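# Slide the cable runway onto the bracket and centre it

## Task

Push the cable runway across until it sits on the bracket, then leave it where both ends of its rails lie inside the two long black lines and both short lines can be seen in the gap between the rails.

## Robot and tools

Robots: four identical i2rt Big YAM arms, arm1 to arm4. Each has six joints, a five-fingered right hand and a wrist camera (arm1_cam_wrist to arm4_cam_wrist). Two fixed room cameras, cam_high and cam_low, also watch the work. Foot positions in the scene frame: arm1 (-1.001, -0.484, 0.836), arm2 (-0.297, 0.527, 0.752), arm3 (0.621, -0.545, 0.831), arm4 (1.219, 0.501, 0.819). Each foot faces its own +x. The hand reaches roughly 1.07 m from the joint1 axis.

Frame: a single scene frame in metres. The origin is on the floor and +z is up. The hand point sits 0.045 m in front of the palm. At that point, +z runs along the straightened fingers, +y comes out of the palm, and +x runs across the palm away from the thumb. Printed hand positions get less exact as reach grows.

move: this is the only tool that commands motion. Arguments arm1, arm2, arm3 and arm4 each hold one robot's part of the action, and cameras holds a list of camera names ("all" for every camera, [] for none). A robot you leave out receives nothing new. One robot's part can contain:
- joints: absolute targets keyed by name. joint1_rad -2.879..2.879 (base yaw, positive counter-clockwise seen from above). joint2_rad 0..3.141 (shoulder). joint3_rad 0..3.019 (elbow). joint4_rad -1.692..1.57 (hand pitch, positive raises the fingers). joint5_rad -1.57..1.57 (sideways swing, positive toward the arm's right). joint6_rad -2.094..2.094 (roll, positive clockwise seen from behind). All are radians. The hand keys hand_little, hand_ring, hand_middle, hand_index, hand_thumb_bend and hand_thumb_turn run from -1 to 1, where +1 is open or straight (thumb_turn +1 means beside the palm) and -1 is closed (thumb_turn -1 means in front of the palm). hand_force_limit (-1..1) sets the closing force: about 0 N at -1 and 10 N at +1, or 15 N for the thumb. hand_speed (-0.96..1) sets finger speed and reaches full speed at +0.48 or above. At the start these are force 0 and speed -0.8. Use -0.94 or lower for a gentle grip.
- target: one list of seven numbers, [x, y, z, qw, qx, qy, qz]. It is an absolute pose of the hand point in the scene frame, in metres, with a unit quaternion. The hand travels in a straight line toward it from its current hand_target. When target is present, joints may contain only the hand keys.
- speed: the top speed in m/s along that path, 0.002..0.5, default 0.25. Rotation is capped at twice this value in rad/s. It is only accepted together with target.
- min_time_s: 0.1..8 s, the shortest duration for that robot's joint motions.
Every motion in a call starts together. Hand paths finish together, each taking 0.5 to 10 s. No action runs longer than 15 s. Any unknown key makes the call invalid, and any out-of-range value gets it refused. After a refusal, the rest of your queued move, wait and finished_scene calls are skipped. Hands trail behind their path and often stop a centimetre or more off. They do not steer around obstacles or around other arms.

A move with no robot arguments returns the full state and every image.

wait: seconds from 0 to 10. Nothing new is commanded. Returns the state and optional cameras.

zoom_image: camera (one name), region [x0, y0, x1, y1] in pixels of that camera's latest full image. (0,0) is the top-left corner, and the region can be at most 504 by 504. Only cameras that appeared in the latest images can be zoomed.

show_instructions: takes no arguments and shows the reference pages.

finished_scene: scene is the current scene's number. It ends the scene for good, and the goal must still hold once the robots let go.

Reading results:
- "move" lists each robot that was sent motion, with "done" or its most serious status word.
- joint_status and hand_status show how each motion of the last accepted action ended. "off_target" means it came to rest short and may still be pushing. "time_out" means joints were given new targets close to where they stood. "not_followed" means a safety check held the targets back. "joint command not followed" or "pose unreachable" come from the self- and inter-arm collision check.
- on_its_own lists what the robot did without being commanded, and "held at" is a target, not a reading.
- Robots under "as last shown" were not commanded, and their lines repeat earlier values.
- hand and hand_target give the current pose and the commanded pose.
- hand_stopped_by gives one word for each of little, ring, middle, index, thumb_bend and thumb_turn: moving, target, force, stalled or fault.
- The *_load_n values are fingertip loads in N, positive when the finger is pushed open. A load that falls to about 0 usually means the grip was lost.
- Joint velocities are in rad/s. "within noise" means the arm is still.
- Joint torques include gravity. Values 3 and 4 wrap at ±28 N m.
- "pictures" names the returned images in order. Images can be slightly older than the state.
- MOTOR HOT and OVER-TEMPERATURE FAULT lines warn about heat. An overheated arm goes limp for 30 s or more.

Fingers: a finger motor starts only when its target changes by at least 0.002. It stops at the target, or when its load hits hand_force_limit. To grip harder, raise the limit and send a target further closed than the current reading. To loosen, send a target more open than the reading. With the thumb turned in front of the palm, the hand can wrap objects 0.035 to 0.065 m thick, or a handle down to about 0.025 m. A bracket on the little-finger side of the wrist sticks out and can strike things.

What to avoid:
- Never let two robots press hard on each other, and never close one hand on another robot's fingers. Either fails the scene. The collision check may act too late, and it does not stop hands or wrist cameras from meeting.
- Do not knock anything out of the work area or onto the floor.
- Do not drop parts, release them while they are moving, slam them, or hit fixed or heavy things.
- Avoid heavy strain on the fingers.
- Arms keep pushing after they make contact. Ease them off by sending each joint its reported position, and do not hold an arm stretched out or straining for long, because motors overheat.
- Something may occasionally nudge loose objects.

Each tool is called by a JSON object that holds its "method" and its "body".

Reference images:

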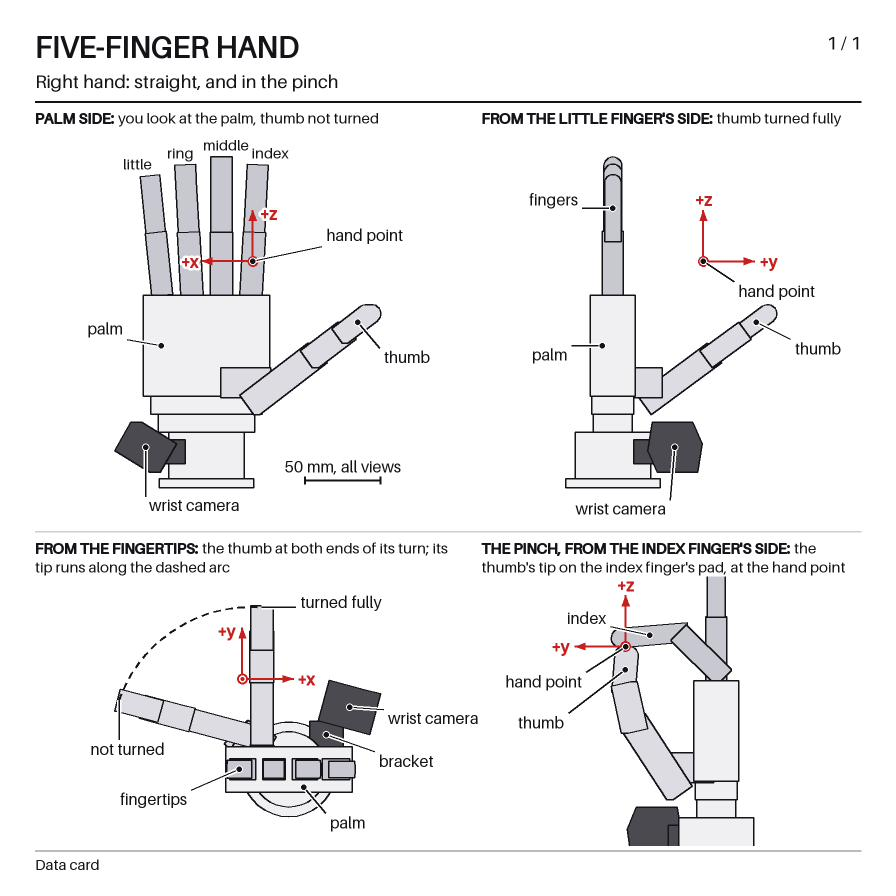

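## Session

{"method": "move", "body": {}}

{"method": "zoom_image", "body": {"camera": "cam_low", "region": [0, 40, 340, 260]}}

{"method": "zoom_image", "body": {"camera": "cam_low", "region": [310, 140, 530, 240]}}

{"method": "zoom_image", "body": {"camera": "arm3_cam_wrist", "region": [180, 180, 520, 420]}}

{"method": "zoom_image", "body": {"camera": "arm4_cam_wrist", "region": [180, 120, 520, 360]}}

Scene clock: 0.00 s.
Joint torques (N m): no reading
Heat: arm1: hottest joint4_rad 30 °C; arm2: hottest joint1_rad 30 °C; arm3: hottest joint6_rad 28 °C; arm4: hottest joint2_rad 30 °C.
Joint velocities: within noise
arm1.joint_positions: joint1_rad=-0.267 joint2_rad=+0.580 joint3_rad=+1.376 joint4_rad=-1.269 joint5_rad=+0.258 joint6_rad=-1.407 hand_little=+1.000 hand_ring=+1.000 hand_middle=+1.000 hand_index=+1.000 hand_thumb_turn=+1.000 hand_thumb_bend=+1.000 hand_force_limit=+0.000 hand_speed=-0.800
arm1.joint_status: not commanded
arm1.hand_stopped_by: target,target,target,target,target,target
arm1.little_load_n: 0.0
arm1.ring_load_n: 0.0
arm1.middle_load_n: 0.0
arm1.index_load_n: 0.0
arm1.thumb_bend_load_n: 0.0
arm1.thumb_turn_load_n: 0.0
arm1.hand: x=-0.8262 y=-0.3297 z=+1.3559 quat_wxyz=(-0.232, +0.773, +0.349, +0.477) (m; scene frame)
arm1.hand_target: x=-0.8270 y=-0.3317 z=+1.3658 quat_wxyz=(-0.239, +0.768, +0.345, +0.484) (m; scene frame)
arm1.hand_status: not commanded
arm2.joint_positions: joint1_rad=-0.476 joint2_rad=+0.629 joint3_rad=+1.332 joint4_rad=-1.241 joint5_rad=+0.034 joint6_rad=-1.079 hand_little=+1.000 hand_ring=+1.000 hand_middle=+1.000 hand_index=+1.000 hand_thumb_turn=+1.000 hand_thumb_bend=+1.000 hand_force_limit=+0.000 hand_speed=-0.800
arm2.joint_status: not commanded
arm2.hand_stopped_by: target,target,target,target,target,target
arm2.little_load_n: 0.0
arm2.ring_load_n: 0.0
arm2.middle_load_n: 0.0
arm2.index_load_n: 0.0
arm2.thumb_bend_load_n: 0.0
arm2.thumb_turn_load_n: 0.0
arm2.hand: x=-0.4680 y=+0.3414 z=+1.2220 quat_wxyz=(+0.372, +0.213, -0.844, +0.324) (m; scene frame)
arm2.hand_target: x=-0.4674 y=+0.3423 z=+1.2320 quat_wxyz=(+0.379, +0.211, -0.838, +0.330) (m; scene frame)
arm2.hand_status: not commanded
arm3.joint_positions: joint1_rad=-0.282 joint2_rad=+0.614 joint3_rad=+1.345 joint4_rad=-1.461 joint5_rad=-0.176 joint6_rad=-1.137 hand_little=+1.000 hand_ring=+1.000 hand_middle=+1.000 hand_index=+1.000 hand_thumb_turn=+1.000 hand_thumb_bend=+1.000 hand_force_limit=+0.000 hand_speed=-0.800
arm3.joint_status: not commanded
arm3.hand_stopped_by: target,target,target,target,target,target
arm3.little_load_n: 0.0
arm3.ring_load_n: 0.0
arm3.middle_load_n: 0.0
arm3.index_load_n: 0.0
arm3.thumb_bend_load_n: 0.0
arm3.thumb_turn_load_n: 0.0
arm3.hand: x=+0.6607 y=-0.3442 z=+1.2679 quat_wxyz=(-0.371, +0.787, +0.459, +0.180) (m; scene frame)
arm3.hand_target: x=+0.6608 y=-0.3435 z=+1.2796 quat_wxyz=(-0.381, +0.781, +0.457, +0.189) (m; scene frame)
arm3.hand_status: not commanded
arm4.joint_positions: joint1_rad=-0.199 joint2_rad=+0.619 joint3_rad=+1.393 joint4_rad=-1.455 joint5_rad=+0.027 joint6_rad=-1.150 hand_little=+1.000 hand_ring=+1.000 hand_middle=+1.000 hand_index=+1.000 hand_thumb_turn=+1.000 hand_thumb_bend=+1.000 hand_force_limit=+0.000 hand_speed=-0.800
arm4.joint_status: not commanded
arm4.hand_stopped_by: target,target,target,target,target,target
arm4.little_load_n: 0.0
arm4.ring_load_n: 0.0
arm4.middle_load_n: 0.0
arm4.index_load_n: 0.0
arm4.thumb_bend_load_n: 0.0
arm4.thumb_turn_load_n: 0.0
arm4.hand: x=+1.1609 y=+0.3047 z=+1.2824 quat_wxyz=(+0.258, +0.462, -0.775, +0.345) (m; scene frame)
arm4.hand_target: x=+1.1610 y=+0.3050 z=+1.2928 quat_wxyz=(+0.265, +0.459, -0.770, +0.355) (m; scene frame)
arm4.hand_status: not commanded
pictures: arm1_cam_wrist, arm2_cam_wrist, arm3_cam_wrist, arm4_cam_wrist, cam_high, cam_low
camera_calibration:
arm1_cam_wrist: T_world_to_cam=[[0.822116, -0.547752, 0.155218, 0.291281], [-0.380156, -0.731111, -0.566532, 0.216393], [0.423801, 0.406748, -0.809289, 1.69842], [0, 0, 0, 1]] pos_world=[-0.876998, -0.373073, 1.4519]
arm2_cam_wrist: T_world_to_cam=[[-0.769723, 0.621813, -0.144479, -0.399385], [0.61341, 0.657751, -0.43714, 0.597293], [-0.176788, -0.425102, -0.887713, 1.26218], [0, 0, 0, 1]] pos_world=[-0.450663, 0.392027, 1.32385]
arm3_cam_wrist: T_world_to_cam=[[0.948768, -0.200153, -0.244495, -0.38374], [-0.264798, -0.925842, -0.269626, 0.201399], [-0.172398, 0.320555, -0.93141, 1.52094], [0, 0, 0, 1]] pos_world=[0.679616, -0.377887, 1.37709]
arm4_cam_wrist: T_world_to_cam=[[-0.988322, 0.141085, -0.0575674, 1.17637], [0.15237, 0.911299, -0.382515, 0.0360041], [-0.00150606, -0.38682, -0.922154, 1.42291], [0, 0, 0, 1]] pos_world=[1.15929, 0.351631, 1.39364]

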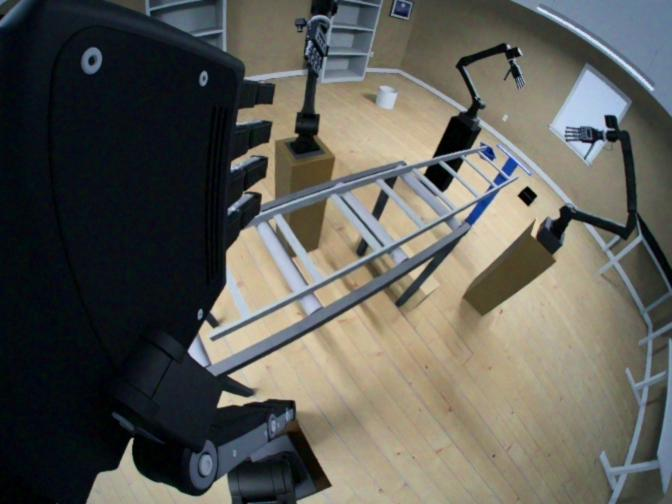

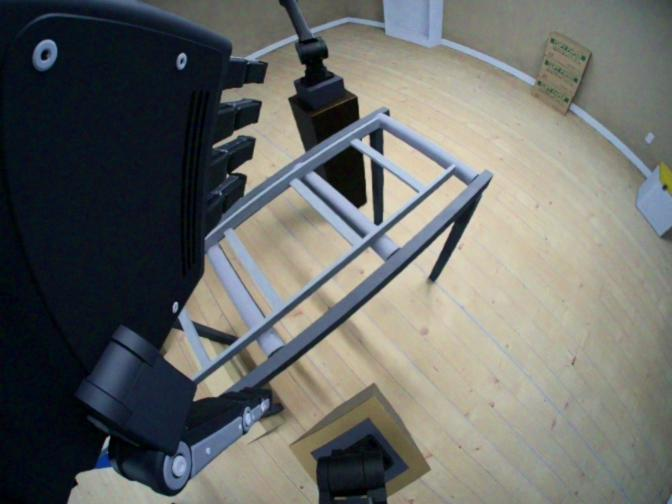

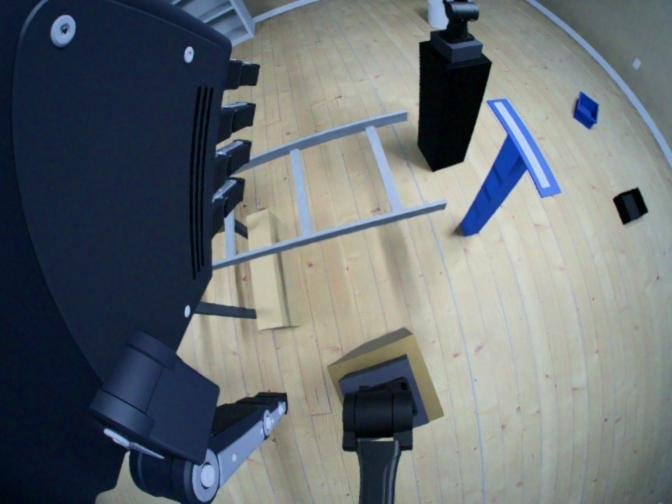

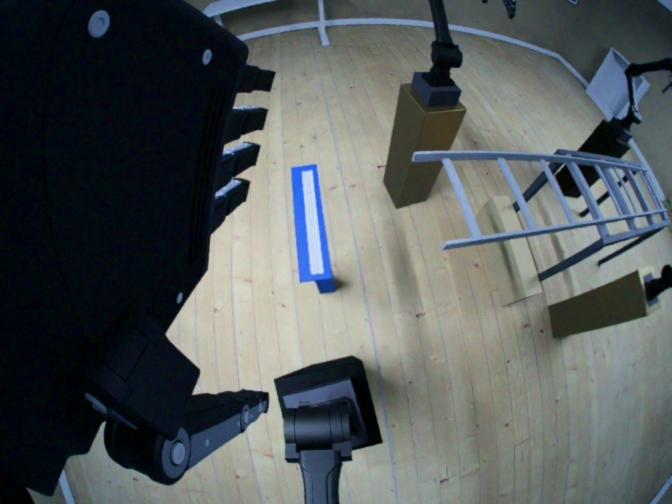

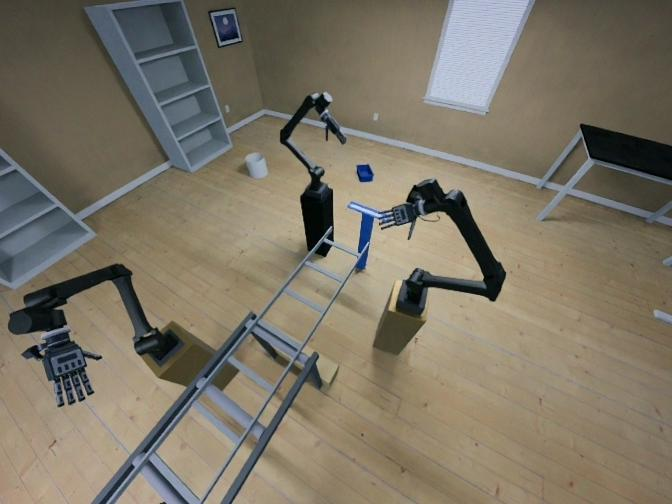

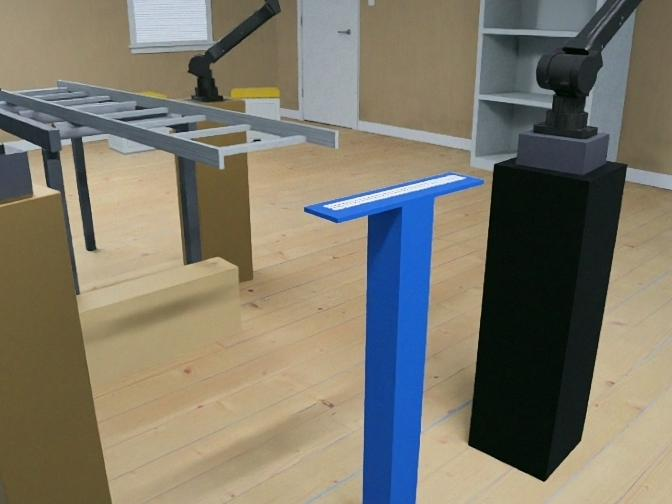

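Scaled by 1.482 from the camera's 672x504 image, which has a finer 960x720 frame.

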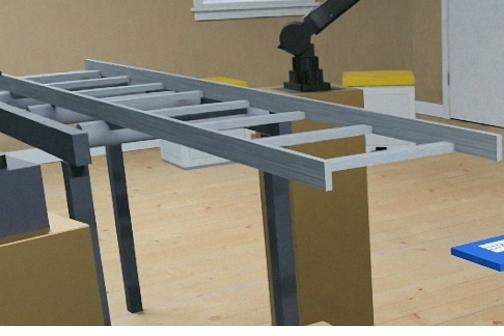

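Scaled by 2.291 from the camera's 672x504 image, which has a finer 960x720 frame.

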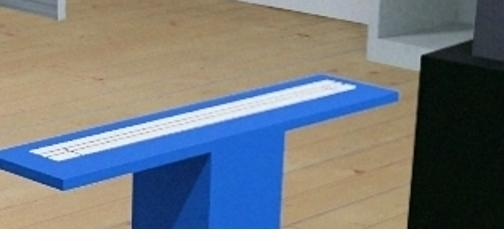

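Scaled by 1.482 from the camera's 672x504 image, which has a finer 960x720 frame.

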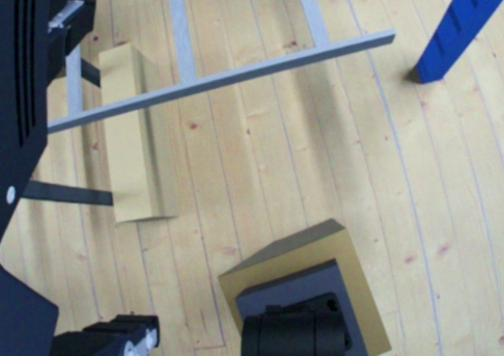

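Scaled by 1.482 from the camera's 672x504 image, which has a finer 960x720 frame.

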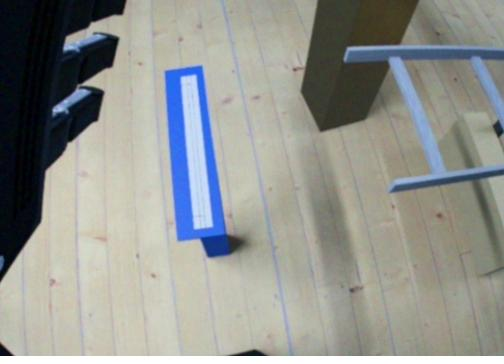

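{"method": "move", "body": {"arm3": {"target": [0.61, -0.16, 0.93, 0, 1, 0, 0], "speed": 0.5, "joints": {"hand_thumb_turn": -1, "hand_speed": 0}}, "arm4": {"target": [0.67, 0.14, 0.93, 0, 0, 1, 0], "speed": 0.5, "joints": {"hand_thumb_turn": -1, "hand_speed": 0}}, "cameras": ["arm3_cam_wrist", "arm4_cam_wrist", "cam_low", "cam_high"]}}

Scene clock: 12.07 s.
Joint torques (N m): arm1=[0.73 2.55 10.43 2.28 0.08 -0.11] | arm2=[-0.32 1.38 10.88 2.1 -0.05 -0.11] | arm3=[-0.21 -9 9.1 0.12 -0.23 0.17] | arm4=[0.67 -17.61 9.25 -0.2 0 0.05]
Heat: arm1: hottest joint3_rad 30 °C; arm2: hottest joint1_rad 30 °C; arm3: hottest joint6_rad 28 °C; arm4: hottest joint2_rad 30 °C.
move: arm3 off_target; arm4 not_followed
Joint velocities: within noise
arm1, arm2: as last shown
arm3.joint_positions: joint1_rad=-0.152 joint2_rad=+1.562 joint3_rad=+1.142 joint4_rad=-1.196 joint5_rad=+0.003 joint6_rad=-0.058 hand_little=+1.000 hand_ring=+1.000 hand_middle=+1.000 hand_index=+1.000 hand_thumb_turn=-1.000 hand_thumb_bend=+1.000 hand_force_limit=+0.000 hand_speed=+0.000
arm3.joint_status: all done
arm3.hand_stopped_by: target,target,target,target,target,target
arm3.little_load_n: 0.0
arm3.ring_load_n: 0.0
arm3.middle_load_n: 0.0
arm3.index_load_n: 0.5
arm3.thumb_bend_load_n: 0.0
arm3.thumb_turn_load_n: 0.0
arm3.hand: x=+0.6054 y=-0.1836 z=+0.9185 quat_wxyz=(+0.025, +1.000, +0.014, +0.000) (m; scene frame)
arm3.hand_target: x=+0.6101 y=-0.1610 z=+0.9303 quat_wxyz=(+0.000, +1.000, +0.000, +0.000) (m; scene frame)
arm3.hand_status: off_target (0.027 m and 3.3 deg from the pose sent, 0.388 m and 76.2 deg at the start)
arm4.joint_positions: joint1_rad=-1.067 joint2_rad=+2.178 joint3_rad=+2.099 joint4_rad=-1.442 joint5_rad=-0.004 joint6_rad=-0.991 hand_little=+1.000 hand_ring=+1.000 hand_middle=+1.000 hand_index=+1.000 hand_thumb_turn=-1.000 hand_thumb_bend=+1.000 hand_force_limit=+0.000 hand_speed=+0.000
arm4.joint_status: all done
arm4.hand_stopped_by: target,target,target,target,target,target
arm4.little_load_n: 0.0
arm4.ring_load_n: 0.0
arm4.middle_load_n: -0.5
arm4.index_load_n: 0.0
arm4.thumb_bend_load_n: 0.0
arm4.thumb_turn_load_n: 0.0
arm4.on_its_own: joint1_rad is held at -1.067, not at its first target -0.199; joint2_rad is held at +2.178, not at its first target +0.619; joint3_rad is held at +2.099, not at its first target +1.414; joint5_rad is held at -0.004, not at its first target +0.027; joint6_rad is held at -0.991, not at its first target -1.150
arm4.hand: x=+0.6945 y=+0.1529 z=+0.9237 quat_wxyz=(+0.022, +0.029, -0.999, +0.016) (m; scene frame)
arm4.hand_target: x=+0.6945 y=+0.1529 z=+0.9237 quat_wxyz=(+0.022, +0.029, -0.999, +0.016) (m; scene frame)
arm4.hand_status: not_followed (0.028 m and 4.6 deg from the pose sent, 0.626 m and 78.4 deg at the start; pose on its path clipped on 33 of 99 steps)
pictures: arm3_cam_wrist, arm4_cam_wrist, cam_high, cam_low
led back after a hold (arm3 arm): the arm was led back toward your command in small steps, so it may still be short of it.
led back after a hold (arm4 arm): the arm was led back toward your command in small steps, so it may still be short of it.
pose unreachable (arm3 arm): on one or more control steps of this call this arm could not follow its commanded pose, so it was not sent that pose on those steps. It may still have moved: this result reports where it is.
cause: moving toward the commanded pose would bring a part of the arm too close to another arm (the arm4 arm, along the way the arms are being sent, or toward where that arm still pushes).
pose unreachable (arm4 arm): on one or more control steps of this call this arm could not follow its commanded pose, so it was not sent that pose on those steps. On the call's last step it was still not sent that pose. It may still have moved: this result reports where it is.
cause: moving toward the commanded pose would bring a part of the arm too close to another arm (the arm3 arm, along the way the arms are being sent, or toward where that arm still pushes).
camera_calibration:
arm3_cam_wrist: T_world_to_cam=[[0.243949, -0.96552, 0.090882, -0.406338], [-0.844777, -0.165544, 0.508869, 0.0169278], [-0.476278, -0.200913, -0.856033, 1.15349], [0, 0, 0, 1]] pos_world=[0.662809, -0.157773, 1.01574]
arm4_cam_wrist: T_world_to_cam=[[-0.373419, 0.927388, -0.022576, 0.136605], [0.834185, 0.346338, 0.429167, -1.02868], [0.405824, 0.141427, -0.902943, 0.651339], [0, 0, 0, 1]] pos_world=[0.644794, 0.13747, 1.03268]

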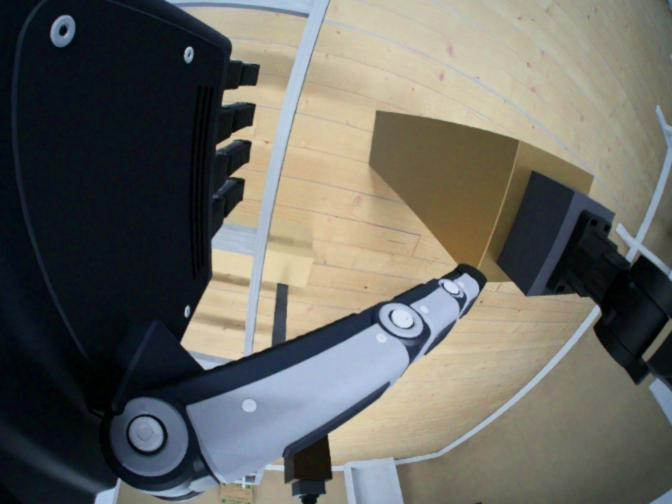

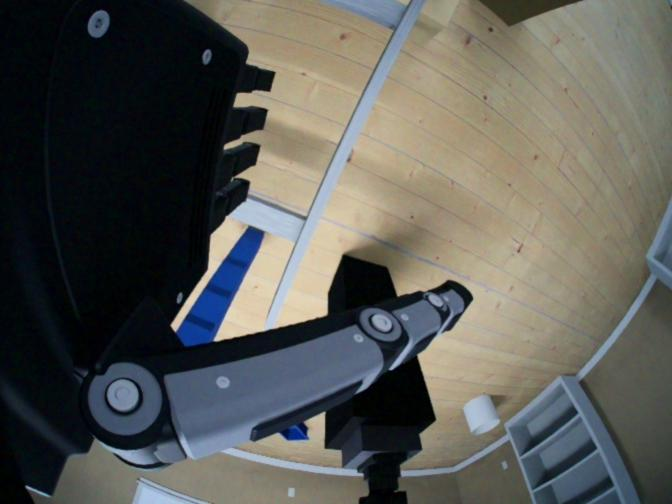

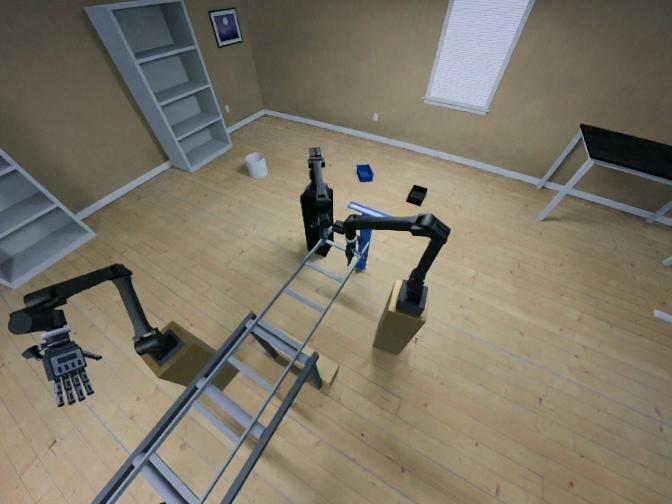

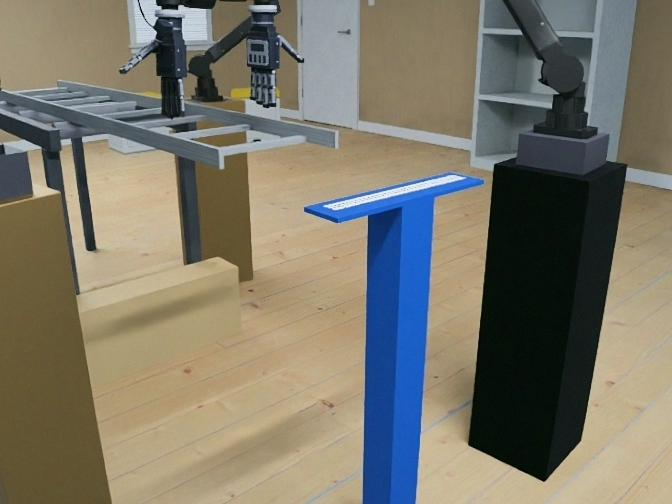

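{"method": "zoom_image", "body": {"camera": "arm3_cam_wrist", "region": [200, 60, 380, 260]}}

{"method": "zoom_image", "body": {"camera": "arm4_cam_wrist", "region": [240, 40, 440, 260]}}

{"method": "zoom_image", "body": {"camera": "cam_low", "region": [100, 60, 340, 220]}}

Scaled by 2.520 from the camera's 672x504 image, which has a finer 960x720 frame.

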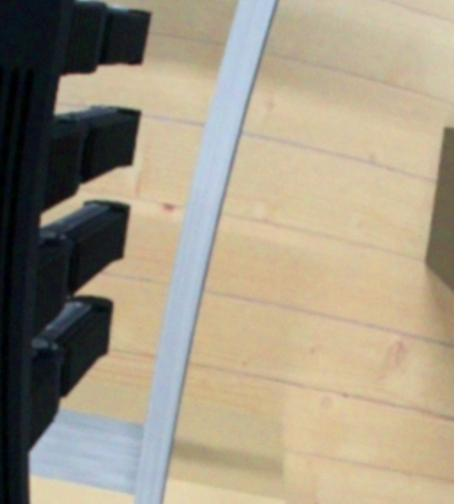

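Scaled by 2.291 from the camera's 672x504 image, which has a finer 960x720 frame.

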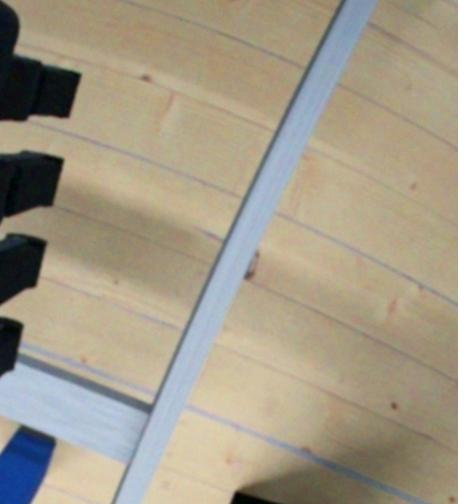

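Scaled by 2.100 from the camera's 672x504 image, which has a finer 960x720 frame.

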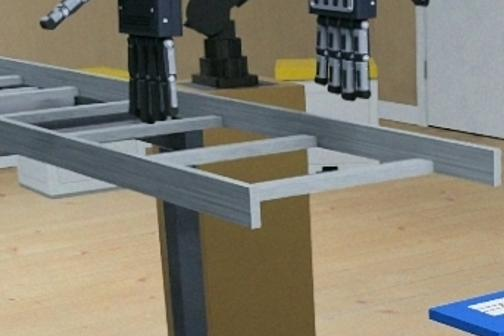

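{"method": "move", "body": {"arm3": {"target": [0.625, -0.148, 0.778, 0, 1, 0, 0], "speed": 0.2}, "arm4": {"target": [1.02, 0.18, 0.97, 0, 0, 1, 0], "speed": 0.4}, "cameras": ["arm3_cam_wrist", "arm4_cam_wrist", "cam_low"]}}

{"method": "zoom_image", "body": {"camera": "cam_low", "region": [100, 60, 340, 220]}}

{"method": "zoom_image", "body": {"camera": "arm3_cam_wrist", "region": [180, 0, 500, 360]}}

Scene clock: 18.40 s.
Joint torques (N m): arm1=[0.91 2.55 10.45 2.26 0.08 -0.09] | arm2=[0.62 1.67 10.91 1.96 -0.01 -0.09] | arm3=[-0.67 -11.22 4.6 0.4 -0.2 -0.13] | arm4=[0.85 -10.81 7.79 0.2 0.07 0.16]
Heat: arm1: hottest joint3_rad 30 °C; arm2: hottest joint1_rad 30 °C; arm3: hottest joint3_rad 28 °C; arm4: hottest joint2_rad 31 °C.
move: arm3 done; arm4 done
Joint velocities: within noise
arm1, arm2: as last shown
arm3.joint_positions: joint1_rad=-0.183 joint2_rad=+1.821 joint3_rad=+1.057 joint4_rad=-0.817 joint5_rad=+0.003 joint6_rad=-0.062 hand_little=+1.000 hand_ring=+1.000 hand_middle=+1.000 hand_index=+1.000 hand_thumb_turn=-1.000 hand_thumb_bend=+1.000 hand_force_limit=+0.000 hand_speed=+0.000
arm3.joint_status: not commanded
arm3.hand_stopped_by: target,target,target,target,target,target
arm3.little_load_n: 0.0
arm3.ring_load_n: 0.5
arm3.middle_load_n: 0.0
arm3.index_load_n: 0.0
arm3.thumb_bend_load_n: 0.0
arm3.thumb_turn_load_n: 0.0
arm3.hand: x=+0.6187 y=-0.1523 z=+0.7783 quat_wxyz=(+0.007, +1.000, +0.001, +0.001) (m; scene frame)
arm3.hand_target: x=+0.6249 y=-0.1481 z=+0.7780 quat_wxyz=(+0.000, +1.000, +0.000, +0.000) (m; scene frame)
arm3.hand_status: done (0.008 m and 0.8 deg from the pose sent, 0.146 m and 3.2 deg at the start)
arm4.joint_positions: joint1_rad=-0.681 joint2_rad=+1.544 joint3_rad=+1.301 joint4_rad=-1.340 joint5_rad=-0.007 joint6_rad=-0.557 hand_little=+1.000 hand_ring=+1.000 hand_middle=+1.000 hand_index=+1.000 hand_thumb_turn=-1.000 hand_thumb_bend=+1.000 hand_force_limit=+0.000 hand_speed=+0.000
arm4.joint_status: not commanded
arm4.hand_stopped_by: target,target,target,target,target,target
arm4.little_load_n: 0.0
arm4.ring_load_n: 0.0
arm4.middle_load_n: 0.0
arm4.index_load_n: 0.0
arm4.thumb_bend_load_n: 0.0
arm4.thumb_turn_load_n: 0.0
arm4.hand: x=+1.0185 y=+0.1792 z=+0.9713 quat_wxyz=(-0.003, +0.005, -1.000, -0.003) (m; scene frame)
arm4.hand_target: x=+1.0200 y=+0.1801 z=+0.9700 quat_wxyz=(+0.000, +0.000, -1.000, +0.000) (m; scene frame)
arm4.hand_status: done (0.002 m and 0.8 deg from the pose sent, 0.330 m and 4.6 deg at the start)
pictures: arm3_cam_wrist, arm4_cam_wrist, cam_low
camera_calibration:
arm3_cam_wrist: T_world_to_cam=[[0.217852, -0.974323, 0.0568829, -0.325404], [-0.849986, -0.160763, 0.501676, 0.114245], [-0.47965, -0.157641, -0.863183, 1.06028], [0, 0, 0, 1]] pos_world=[0.67656, -0.131538, 0.876414]
arm4_cam_wrist: T_world_to_cam=[[-0.327405, 0.944878, -0.00335476, 0.165553], [0.826155, 0.287986, 0.484285, -1.36332], [0.458557, 0.155786, -0.874904, 0.475554], [0, 0, 0, 1]] pos_world=[0.962446, 0.162105, 1.07685]

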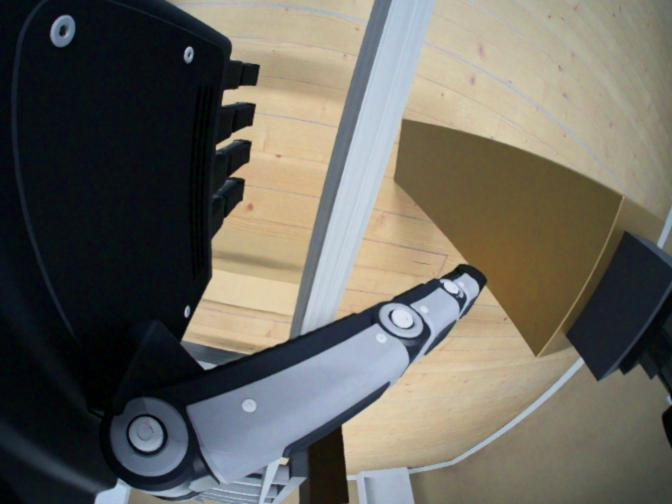

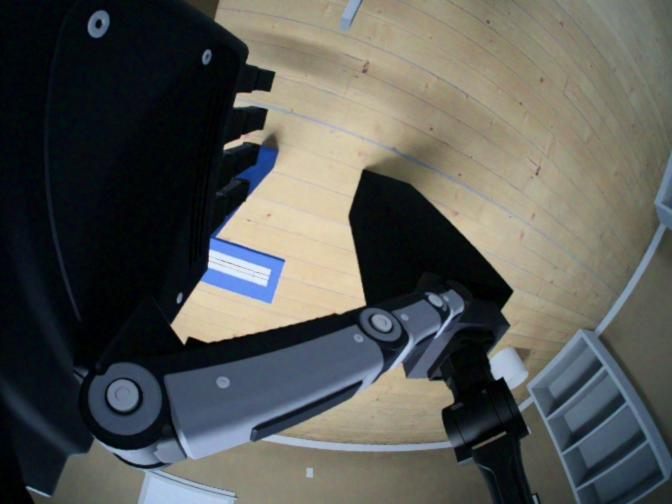

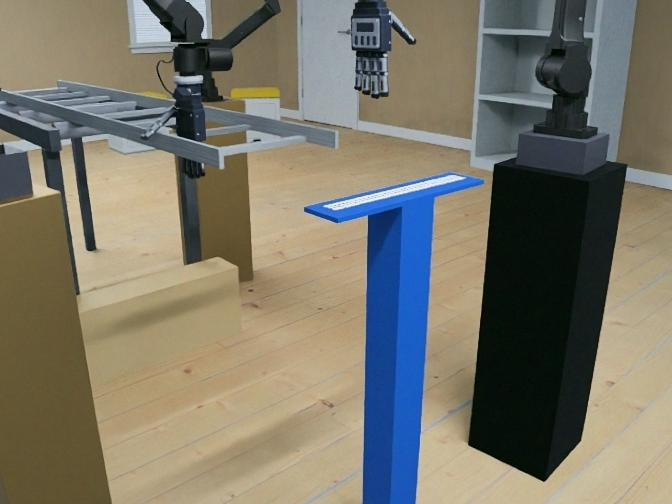

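Scaled by 2.100 from the camera's 672x504 image, which has a finer 960x720 frame.

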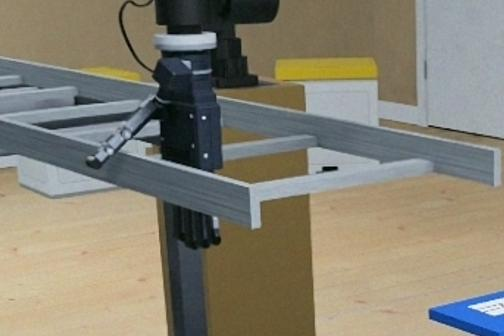

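Scaled by 1.400 from the camera's 672x504 image, which has a finer 960x720 frame.

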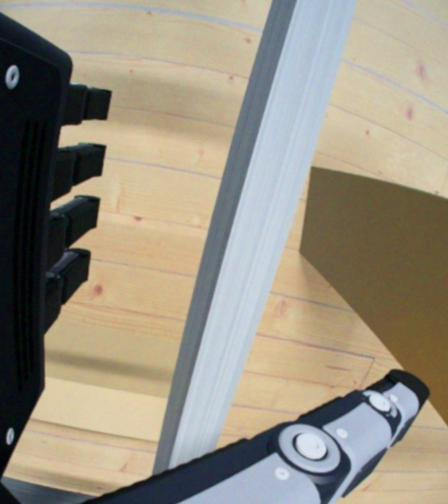

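{"method": "move", "body": {"arm3": {"joints": {"hand_little": -0.3, "hand_ring": -0.3, "hand_middle": -0.3, "hand_index": -0.3, "hand_thumb_bend": -0.1, "hand_speed": -0.75}}, "cameras": ["arm3_cam_wrist"]}}

{"method": "zoom_image", "body": {"camera": "arm3_cam_wrist", "region": [180, 0, 500, 360]}}

Scene clock: 22.87 s.
Joint torques (N m): arm1=[1.03 2.43 10.37 2.19 0.08 -0.11] | arm2=[0.44 0.62 10.81 2.13 -0.06 -0.09] | arm3=[-0.32 -11.93 5.14 0.36 -0.18 -0.11] | arm4=[0.79 -10.75 7.76 0.21 0.07 0.16]
Heat: arm1: hottest joint3_rad 30 °C; arm2: hottest joint3_rad 31 °C; arm3: hottest joint3_rad 28 °C; arm4: hottest joint2_rad 31 °C.
move: arm3 off_target
Joint velocities: within noise
arm1, arm2, arm4: as last shown
arm1.index_load_n: 0.5
arm2.index_load_n: -0.5
arm3.joint_positions: joint1_rad=-0.183 joint2_rad=+1.829 joint3_rad=+1.051 joint4_rad=-0.814 joint5_rad=+0.002 joint6_rad=-0.066 hand_little=-0.300 hand_ring=-0.300 hand_middle=-0.299 hand_index=-0.300 hand_thumb_turn=-1.000 hand_thumb_bend=+0.305 hand_force_limit=+0.000 hand_speed=-0.750
arm3.joint_status: hand_thumb_bend off_target (ended at +0.305, target -0.100); the others done
arm3.hand_stopped_by: target,target,target,target,force,target
arm3.little_load_n: 1.0
arm3.ring_load_n: 1.0
arm3.middle_load_n: 1.5
arm3.index_load_n: 0.0
arm3.thumb_bend_load_n: 8.0
arm3.thumb_turn_load_n: 1.0
arm3.hand: x=+0.6187 y=-0.1564 z=+0.7737 quat_wxyz=(+0.013, +1.000, +0.002, +0.000) (m; scene frame)
arm3.hand_target: x=+0.6251 y=-0.1482 z=+0.7781 quat_wxyz=(+0.000, +1.000, +0.000, +0.000) (m; scene frame)
arm3.hand_status: not commanded
arm4.joint_positions: joint1_rad=-0.681 joint2_rad=+1.544 joint3_rad=+1.301 joint4_rad=-1.340 joint5_rad=-0.007 joint6_rad=-0.556 hand_little=+1.000 hand_ring=+1.000 hand_middle=+1.000 hand_index=+1.000 hand_thumb_turn=-1.000 hand_thumb_bend=+1.000 hand_force_limit=+0.000 hand_speed=+0.000
arm4.hand: x=+1.0185 y=+0.1791 z=+0.9713 quat_wxyz=(-0.003, +0.005, -1.000, -0.003) (m; scene frame)
pictures: arm3_cam_wrist
camera_calibration:
arm3_cam_wrist: T_world_to_cam=[[0.221288, -0.972859, 0.0676593, -0.339385], [-0.848657, -0.157929, 0.504816, 0.113091], [-0.480429, -0.169129, -0.860571, 1.05234], [0, 0, 0, 1]] pos_world=[0.676653, -0.134331, 0.871488]

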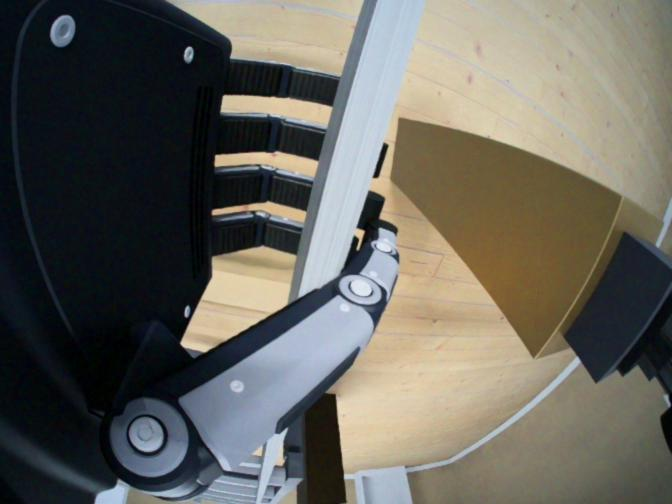

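Scaled by 1.400 from the camera's 672x504 image, which has a finer 960x720 frame.

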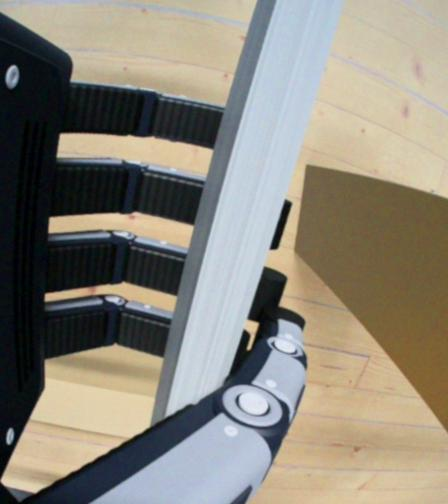

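{"method": "move", "body": {"arm3": {"target": [0.905, -0.138, 0.835, 0, 1, 0, 0], "speed": 0.12}, "cameras": ["arm3_cam_wrist", "arm4_cam_wrist", "cam_low", "cam_high"]}}

{"method": "zoom_image", "body": {"camera": "cam_low", "region": [260, 90, 500, 240]}}

{"method": "zoom_image", "body": {"camera": "arm4_cam_wrist", "region": [190, 120, 390, 320]}}

Scene clock: 27.50 s.
Joint torques (N m): arm1=[0.79 2.55 10.4 2.24 0.08 -0.11] | arm2=[1.2 1.79 10.7 2.09 -0.04 -0.12] | arm3=[0.79 -19.19 10.62 -2.41 -0.37 -0.04] | arm4=[0.79 -10.75 7.79 0.24 0.07 0.16]
Heat: arm1: hottest joint3_rad 31 °C; arm2: hottest joint3_rad 31 °C; arm3: hottest joint3_rad 29 °C; arm4: hottest joint2_rad 31 °C.
move: arm3 off_target
Joint velocities: within noise
arm1, arm2, arm4: as last shown
arm1.index_load_n: 0.0
arm2.index_load_n: 0.0
arm3.joint_positions: joint1_rad=-0.719 joint2_rad=+2.012 joint3_rad=+1.359 joint4_rad=-1.013 joint5_rad=+0.005 joint6_rad=-0.587 hand_little=-0.300 hand_ring=-0.300 hand_middle=-0.299 hand_index=-0.299 hand_thumb_turn=-1.000 hand_thumb_bend=+0.305 hand_force_limit=+0.000 hand_speed=-0.750
arm3.joint_status: not commanded
arm3.hand_stopped_by: target,target,target,target,force,target
arm3.little_load_n: 0.0
arm3.ring_load_n: 0.0
arm3.middle_load_n: 2.5
arm3.index_load_n: 8.5
arm3.thumb_bend_load_n: 7.0
arm3.thumb_turn_load_n: 0.5
arm3.hand: x=+0.8849 y=-0.1738 z=+0.7808 quat_wxyz=(+0.043, +0.999, -0.005, -0.024) (m; scene frame)
arm3.hand_target: x=+0.9027 y=-0.1414 z=+0.8345 quat_wxyz=(-0.001, +1.000, +0.000, +0.001) (m; scene frame)
arm3.hand_status: off_target (0.068 m and 5.7 deg from the pose sent, 0.293 m and 1.5 deg at the start)
pictures: arm3_cam_wrist, arm4_cam_wrist, cam_high, cam_low
camera_calibration:
arm3_cam_wrist: T_world_to_cam=[[0.21156, -0.970509, 0.115563, -0.444012], [-0.824828, -0.113859, 0.553801, 0.28101], [-0.524311, -0.212482, -0.824591, 1.18659], [0, 0, 0, 1]] pos_world=[0.947864, -0.146792, 0.874143]
arm4_cam_wrist: T_world_to_cam=[[-0.326737, 0.945109, -0.00331991, 0.164868], [0.826364, 0.287387, 0.484285, -1.3635], [0.458657, 0.155491, -0.874904, 0.47546], [0, 0, 0, 1]] pos_world=[0.962546, 0.162105, 1.07685]

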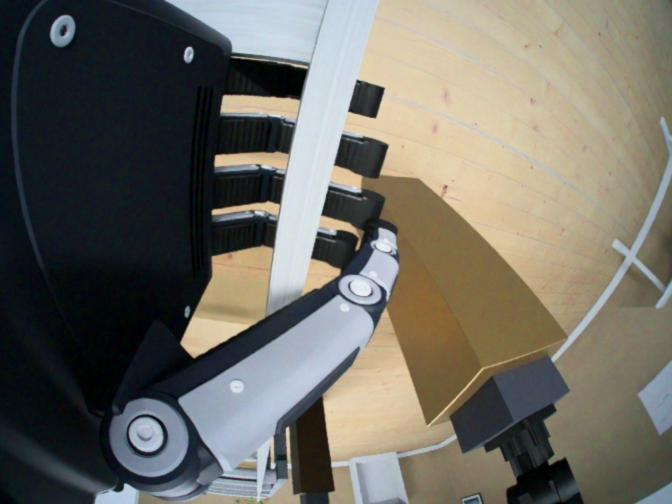

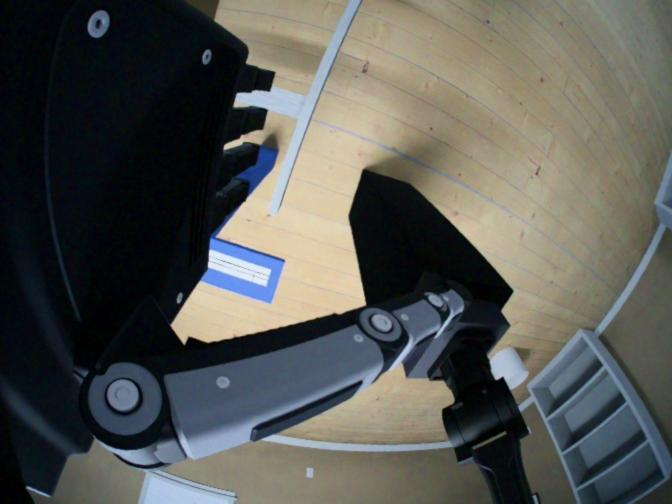

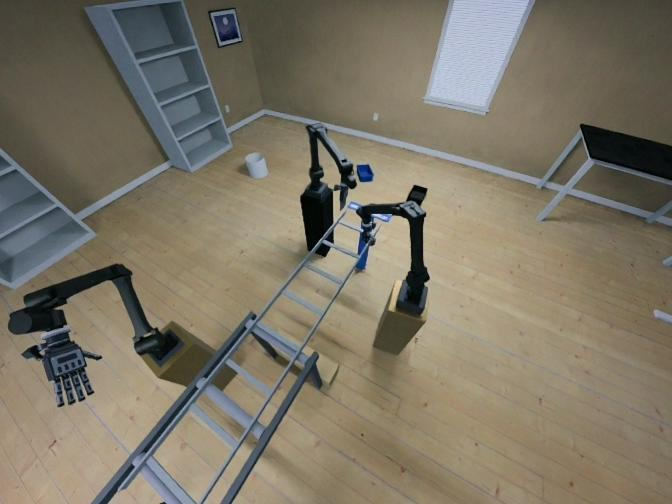

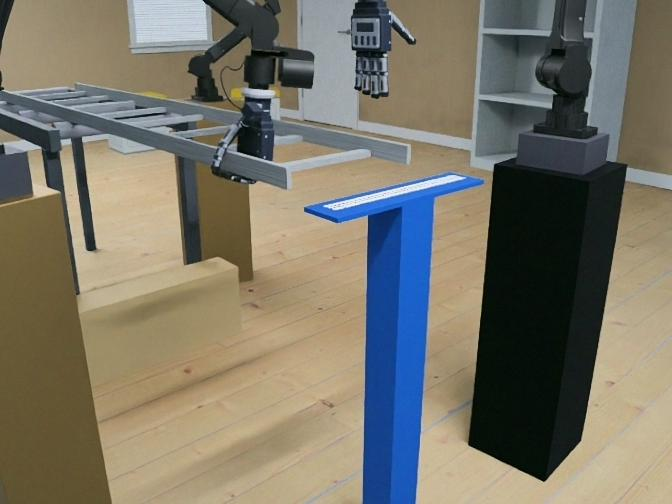

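Scaled by 2.100 from the camera's 672x504 image, which has a finer 960x720 frame.

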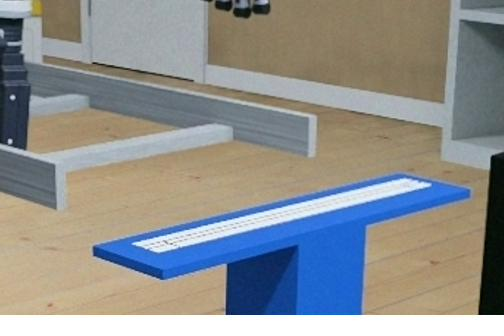

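Scaled by 2.520 from the camera's 672x504 image, which has a finer 960x720 frame.

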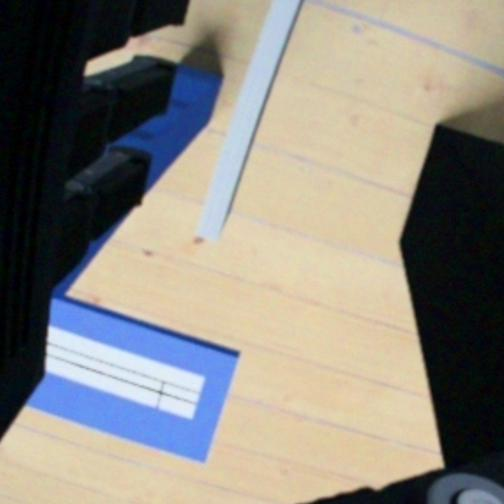

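{"method": "move", "body": {"arm4": {"target": [0.898, 0.145, 0.91, 0, 0, 1, 0], "speed": 0.25}}}

{"method": "move", "body": {"arm4": {"target": [0.896, 0.132, 0.780, 0, 0, 1, 0], "speed": 0.15}, "cameras": ["arm3_cam_wrist", "arm4_cam_wrist", "cam_low"]}}

{"method": "zoom_image", "body": {"camera": "cam_low", "region": [200, 70, 440, 220]}}

{"method": "zoom_image", "body": {"camera": "arm4_cam_wrist", "region": [180, 0, 500, 360]}}

Scene clock: 35.00 s.
Joint torques (N m): arm1=[0.67 2.73 10.37 2.19 0.09 -0.1] | arm2=[0.79 0.97 10.65 1.99 -0.06 -0.13] | arm3=[0.62 -19.19 10.61 -2.44 -0.39 -0.05] | arm4=[0.73 -11.93 13.59 -0.18 -0.1 -0.04]
Heat: arm1: hottest joint3_rad 31 °C; arm2: hottest joint3_rad 31 °C; arm3: hottest joint3_rad 30 °C; arm4: hottest joint2_rad 31 °C.
move: arm4 off_target
Joint velocities: within noise
arm1, arm2, arm3: as last shown
arm3.middle_load_n: 2.0
arm3.thumb_turn_load_n: 1.0
arm4.joint_positions: joint1_rad=-0.837 joint2_rad=+1.811 joint3_rad=+1.444 joint4_rad=-1.255 joint5_rad=-0.001 joint6_rad=-0.692 hand_little=+1.000 hand_ring=+1.000 hand_middle=+1.000 hand_index=+1.000 hand_thumb_turn=-1.000 hand_thumb_bend=+1.000 hand_force_limit=+0.000 hand_speed=+0.000
arm4.joint_status: not commanded
arm4.hand_stopped_by: target,target,target,target,target,target
arm4.little_load_n: 0.0
arm4.ring_load_n: 0.0
arm4.middle_load_n: 0.0
arm4.index_load_n: 0.0
arm4.thumb_bend_load_n: 0.0
arm4.thumb_turn_load_n: 0.0
arm4.hand: x=+0.9144 y=+0.1632 z=+0.9011 quat_wxyz=(-0.014, -0.005, -1.000, -0.019) (m; scene frame)
arm4.hand_target: x=+0.8987 y=+0.1458 z=+0.9104 quat_wxyz=(+0.000, +0.000, -1.000, +0.000) (m; scene frame)
arm4.hand_status: off_target (0.026 m and 2.7 deg from the pose sent, 0.139 m and 0.7 deg at the start)
pictures: none

Scene clock: 36.63 s.
Joint torques (N m): arm1=[0.73 2.49 10.36 2.14 0.07 -0.12] | arm2=[0.09 1.14 10.78 2.03 -0.02 -0.11] | arm3=[1.03 -19.43 10.67 -2.36 -0.37 -0.06] | arm4=[1.26 -13.98 7.02 0.28 -0.09 0.07]
Heat: arm1: hottest joint3_rad 31 °C; arm2: hottest joint3_rad 31 °C; arm3: hottest joint3_rad 30 °C; arm4: hottest joint2_rad 31 °C.
move: arm4 done
Joint velocities: within noise
arm1, arm2, arm3: as last shown
arm1.thumb_turn_load_n: -0.5
arm3.index_load_n: 9.0
arm4.joint_positions: joint1_rad=-0.832 joint2_rad=+1.999 joint3_rad=+1.407 joint4_rad=-0.982 joint5_rad=-0.002 joint6_rad=-0.692 hand_little=+1.000 hand_ring=+1.000 hand_middle=+1.000 hand_index=+1.000 hand_thumb_turn=-1.000 hand_thumb_bend=+1.000 hand_force_limit=+0.000 hand_speed=+0.000
arm4.joint_status: not commanded
arm4.hand_stopped_by: target,target,target,target,target,target
arm4.little_load_n: 0.0
arm4.ring_load_n: 0.0
arm4.middle_load_n: 0.0
arm4.index_load_n: 0.0
arm4.thumb_bend_load_n: -0.5
arm4.thumb_turn_load_n: 0.0
arm4.hand: x=+0.8922 y=+0.1341 z=+0.7863 quat_wxyz=(+0.001, -0.003, -1.000, +0.000) (m; scene frame)
arm4.hand_target: x=+0.8961 y=+0.1321 z=+0.7800 quat_wxyz=(+0.000, +0.000, -1.000, +0.000) (m; scene frame)
arm4.hand_status: done (0.008 m and 0.3 deg from the pose sent, 0.126 m and 2.7 deg at the start)
pictures: arm3_cam_wrist, arm4_cam_wrist, cam_low
camera_calibration:
arm3_cam_wrist: T_world_to_cam=[[0.21156, -0.970509, 0.115563, -0.444012], [-0.824828, -0.113859, 0.553801, 0.28101], [-0.524311, -0.212482, -0.824591, 1.18659], [0, 0, 0, 1]] pos_world=[0.947864, -0.146792, 0.874143]
arm4_cam_wrist: T_world_to_cam=[[-0.31267, 0.949842, -0.00617829, 0.154625], [0.834925, 0.277931, 0.47503, -1.15574], [0.452921, 0.143369, -0.879948, 0.389331], [0, 0, 0, 1]] pos_world=[0.83697, 0.11853, 0.89256]

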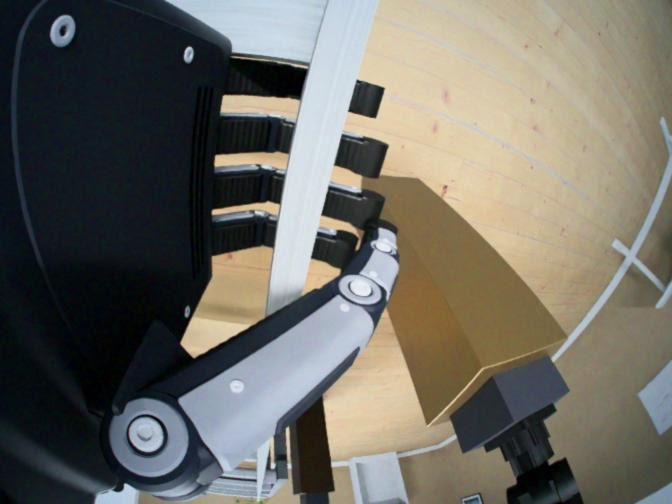

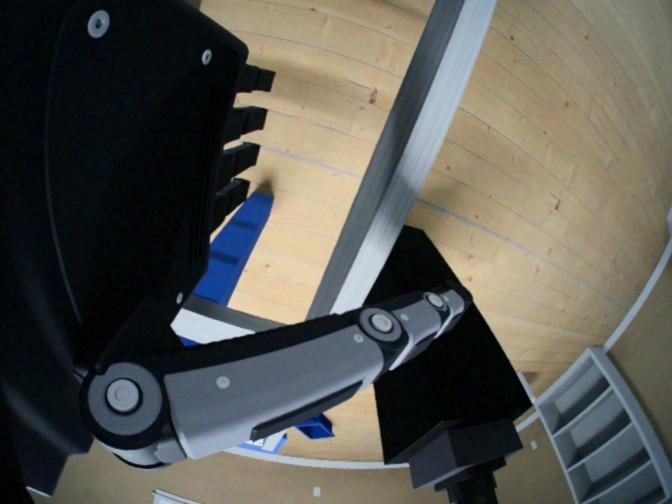

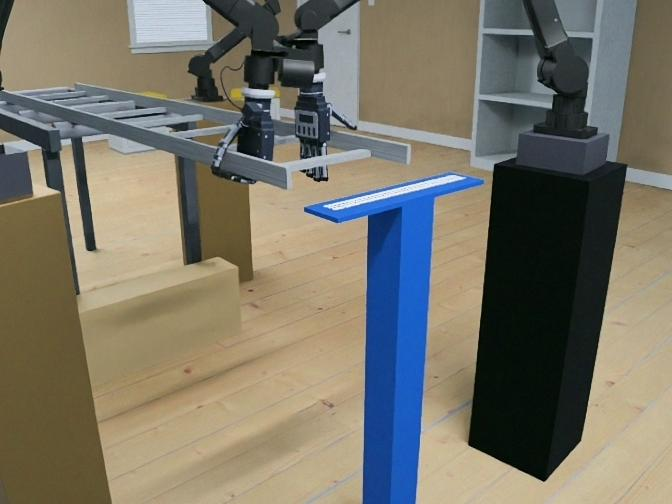

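Scaled by 2.100 from the camera's 672x504 image, which has a finer 960x720 frame.

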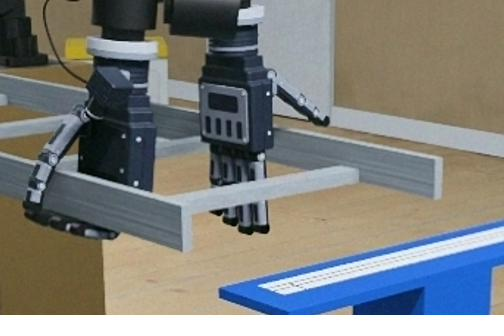

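Scaled by 1.400 from the camera's 672x504 image, which has a finer 960x720 frame.

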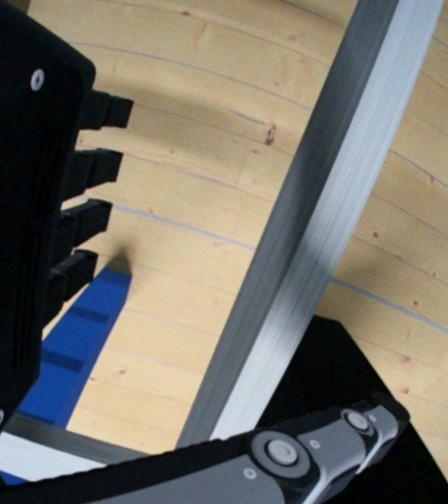

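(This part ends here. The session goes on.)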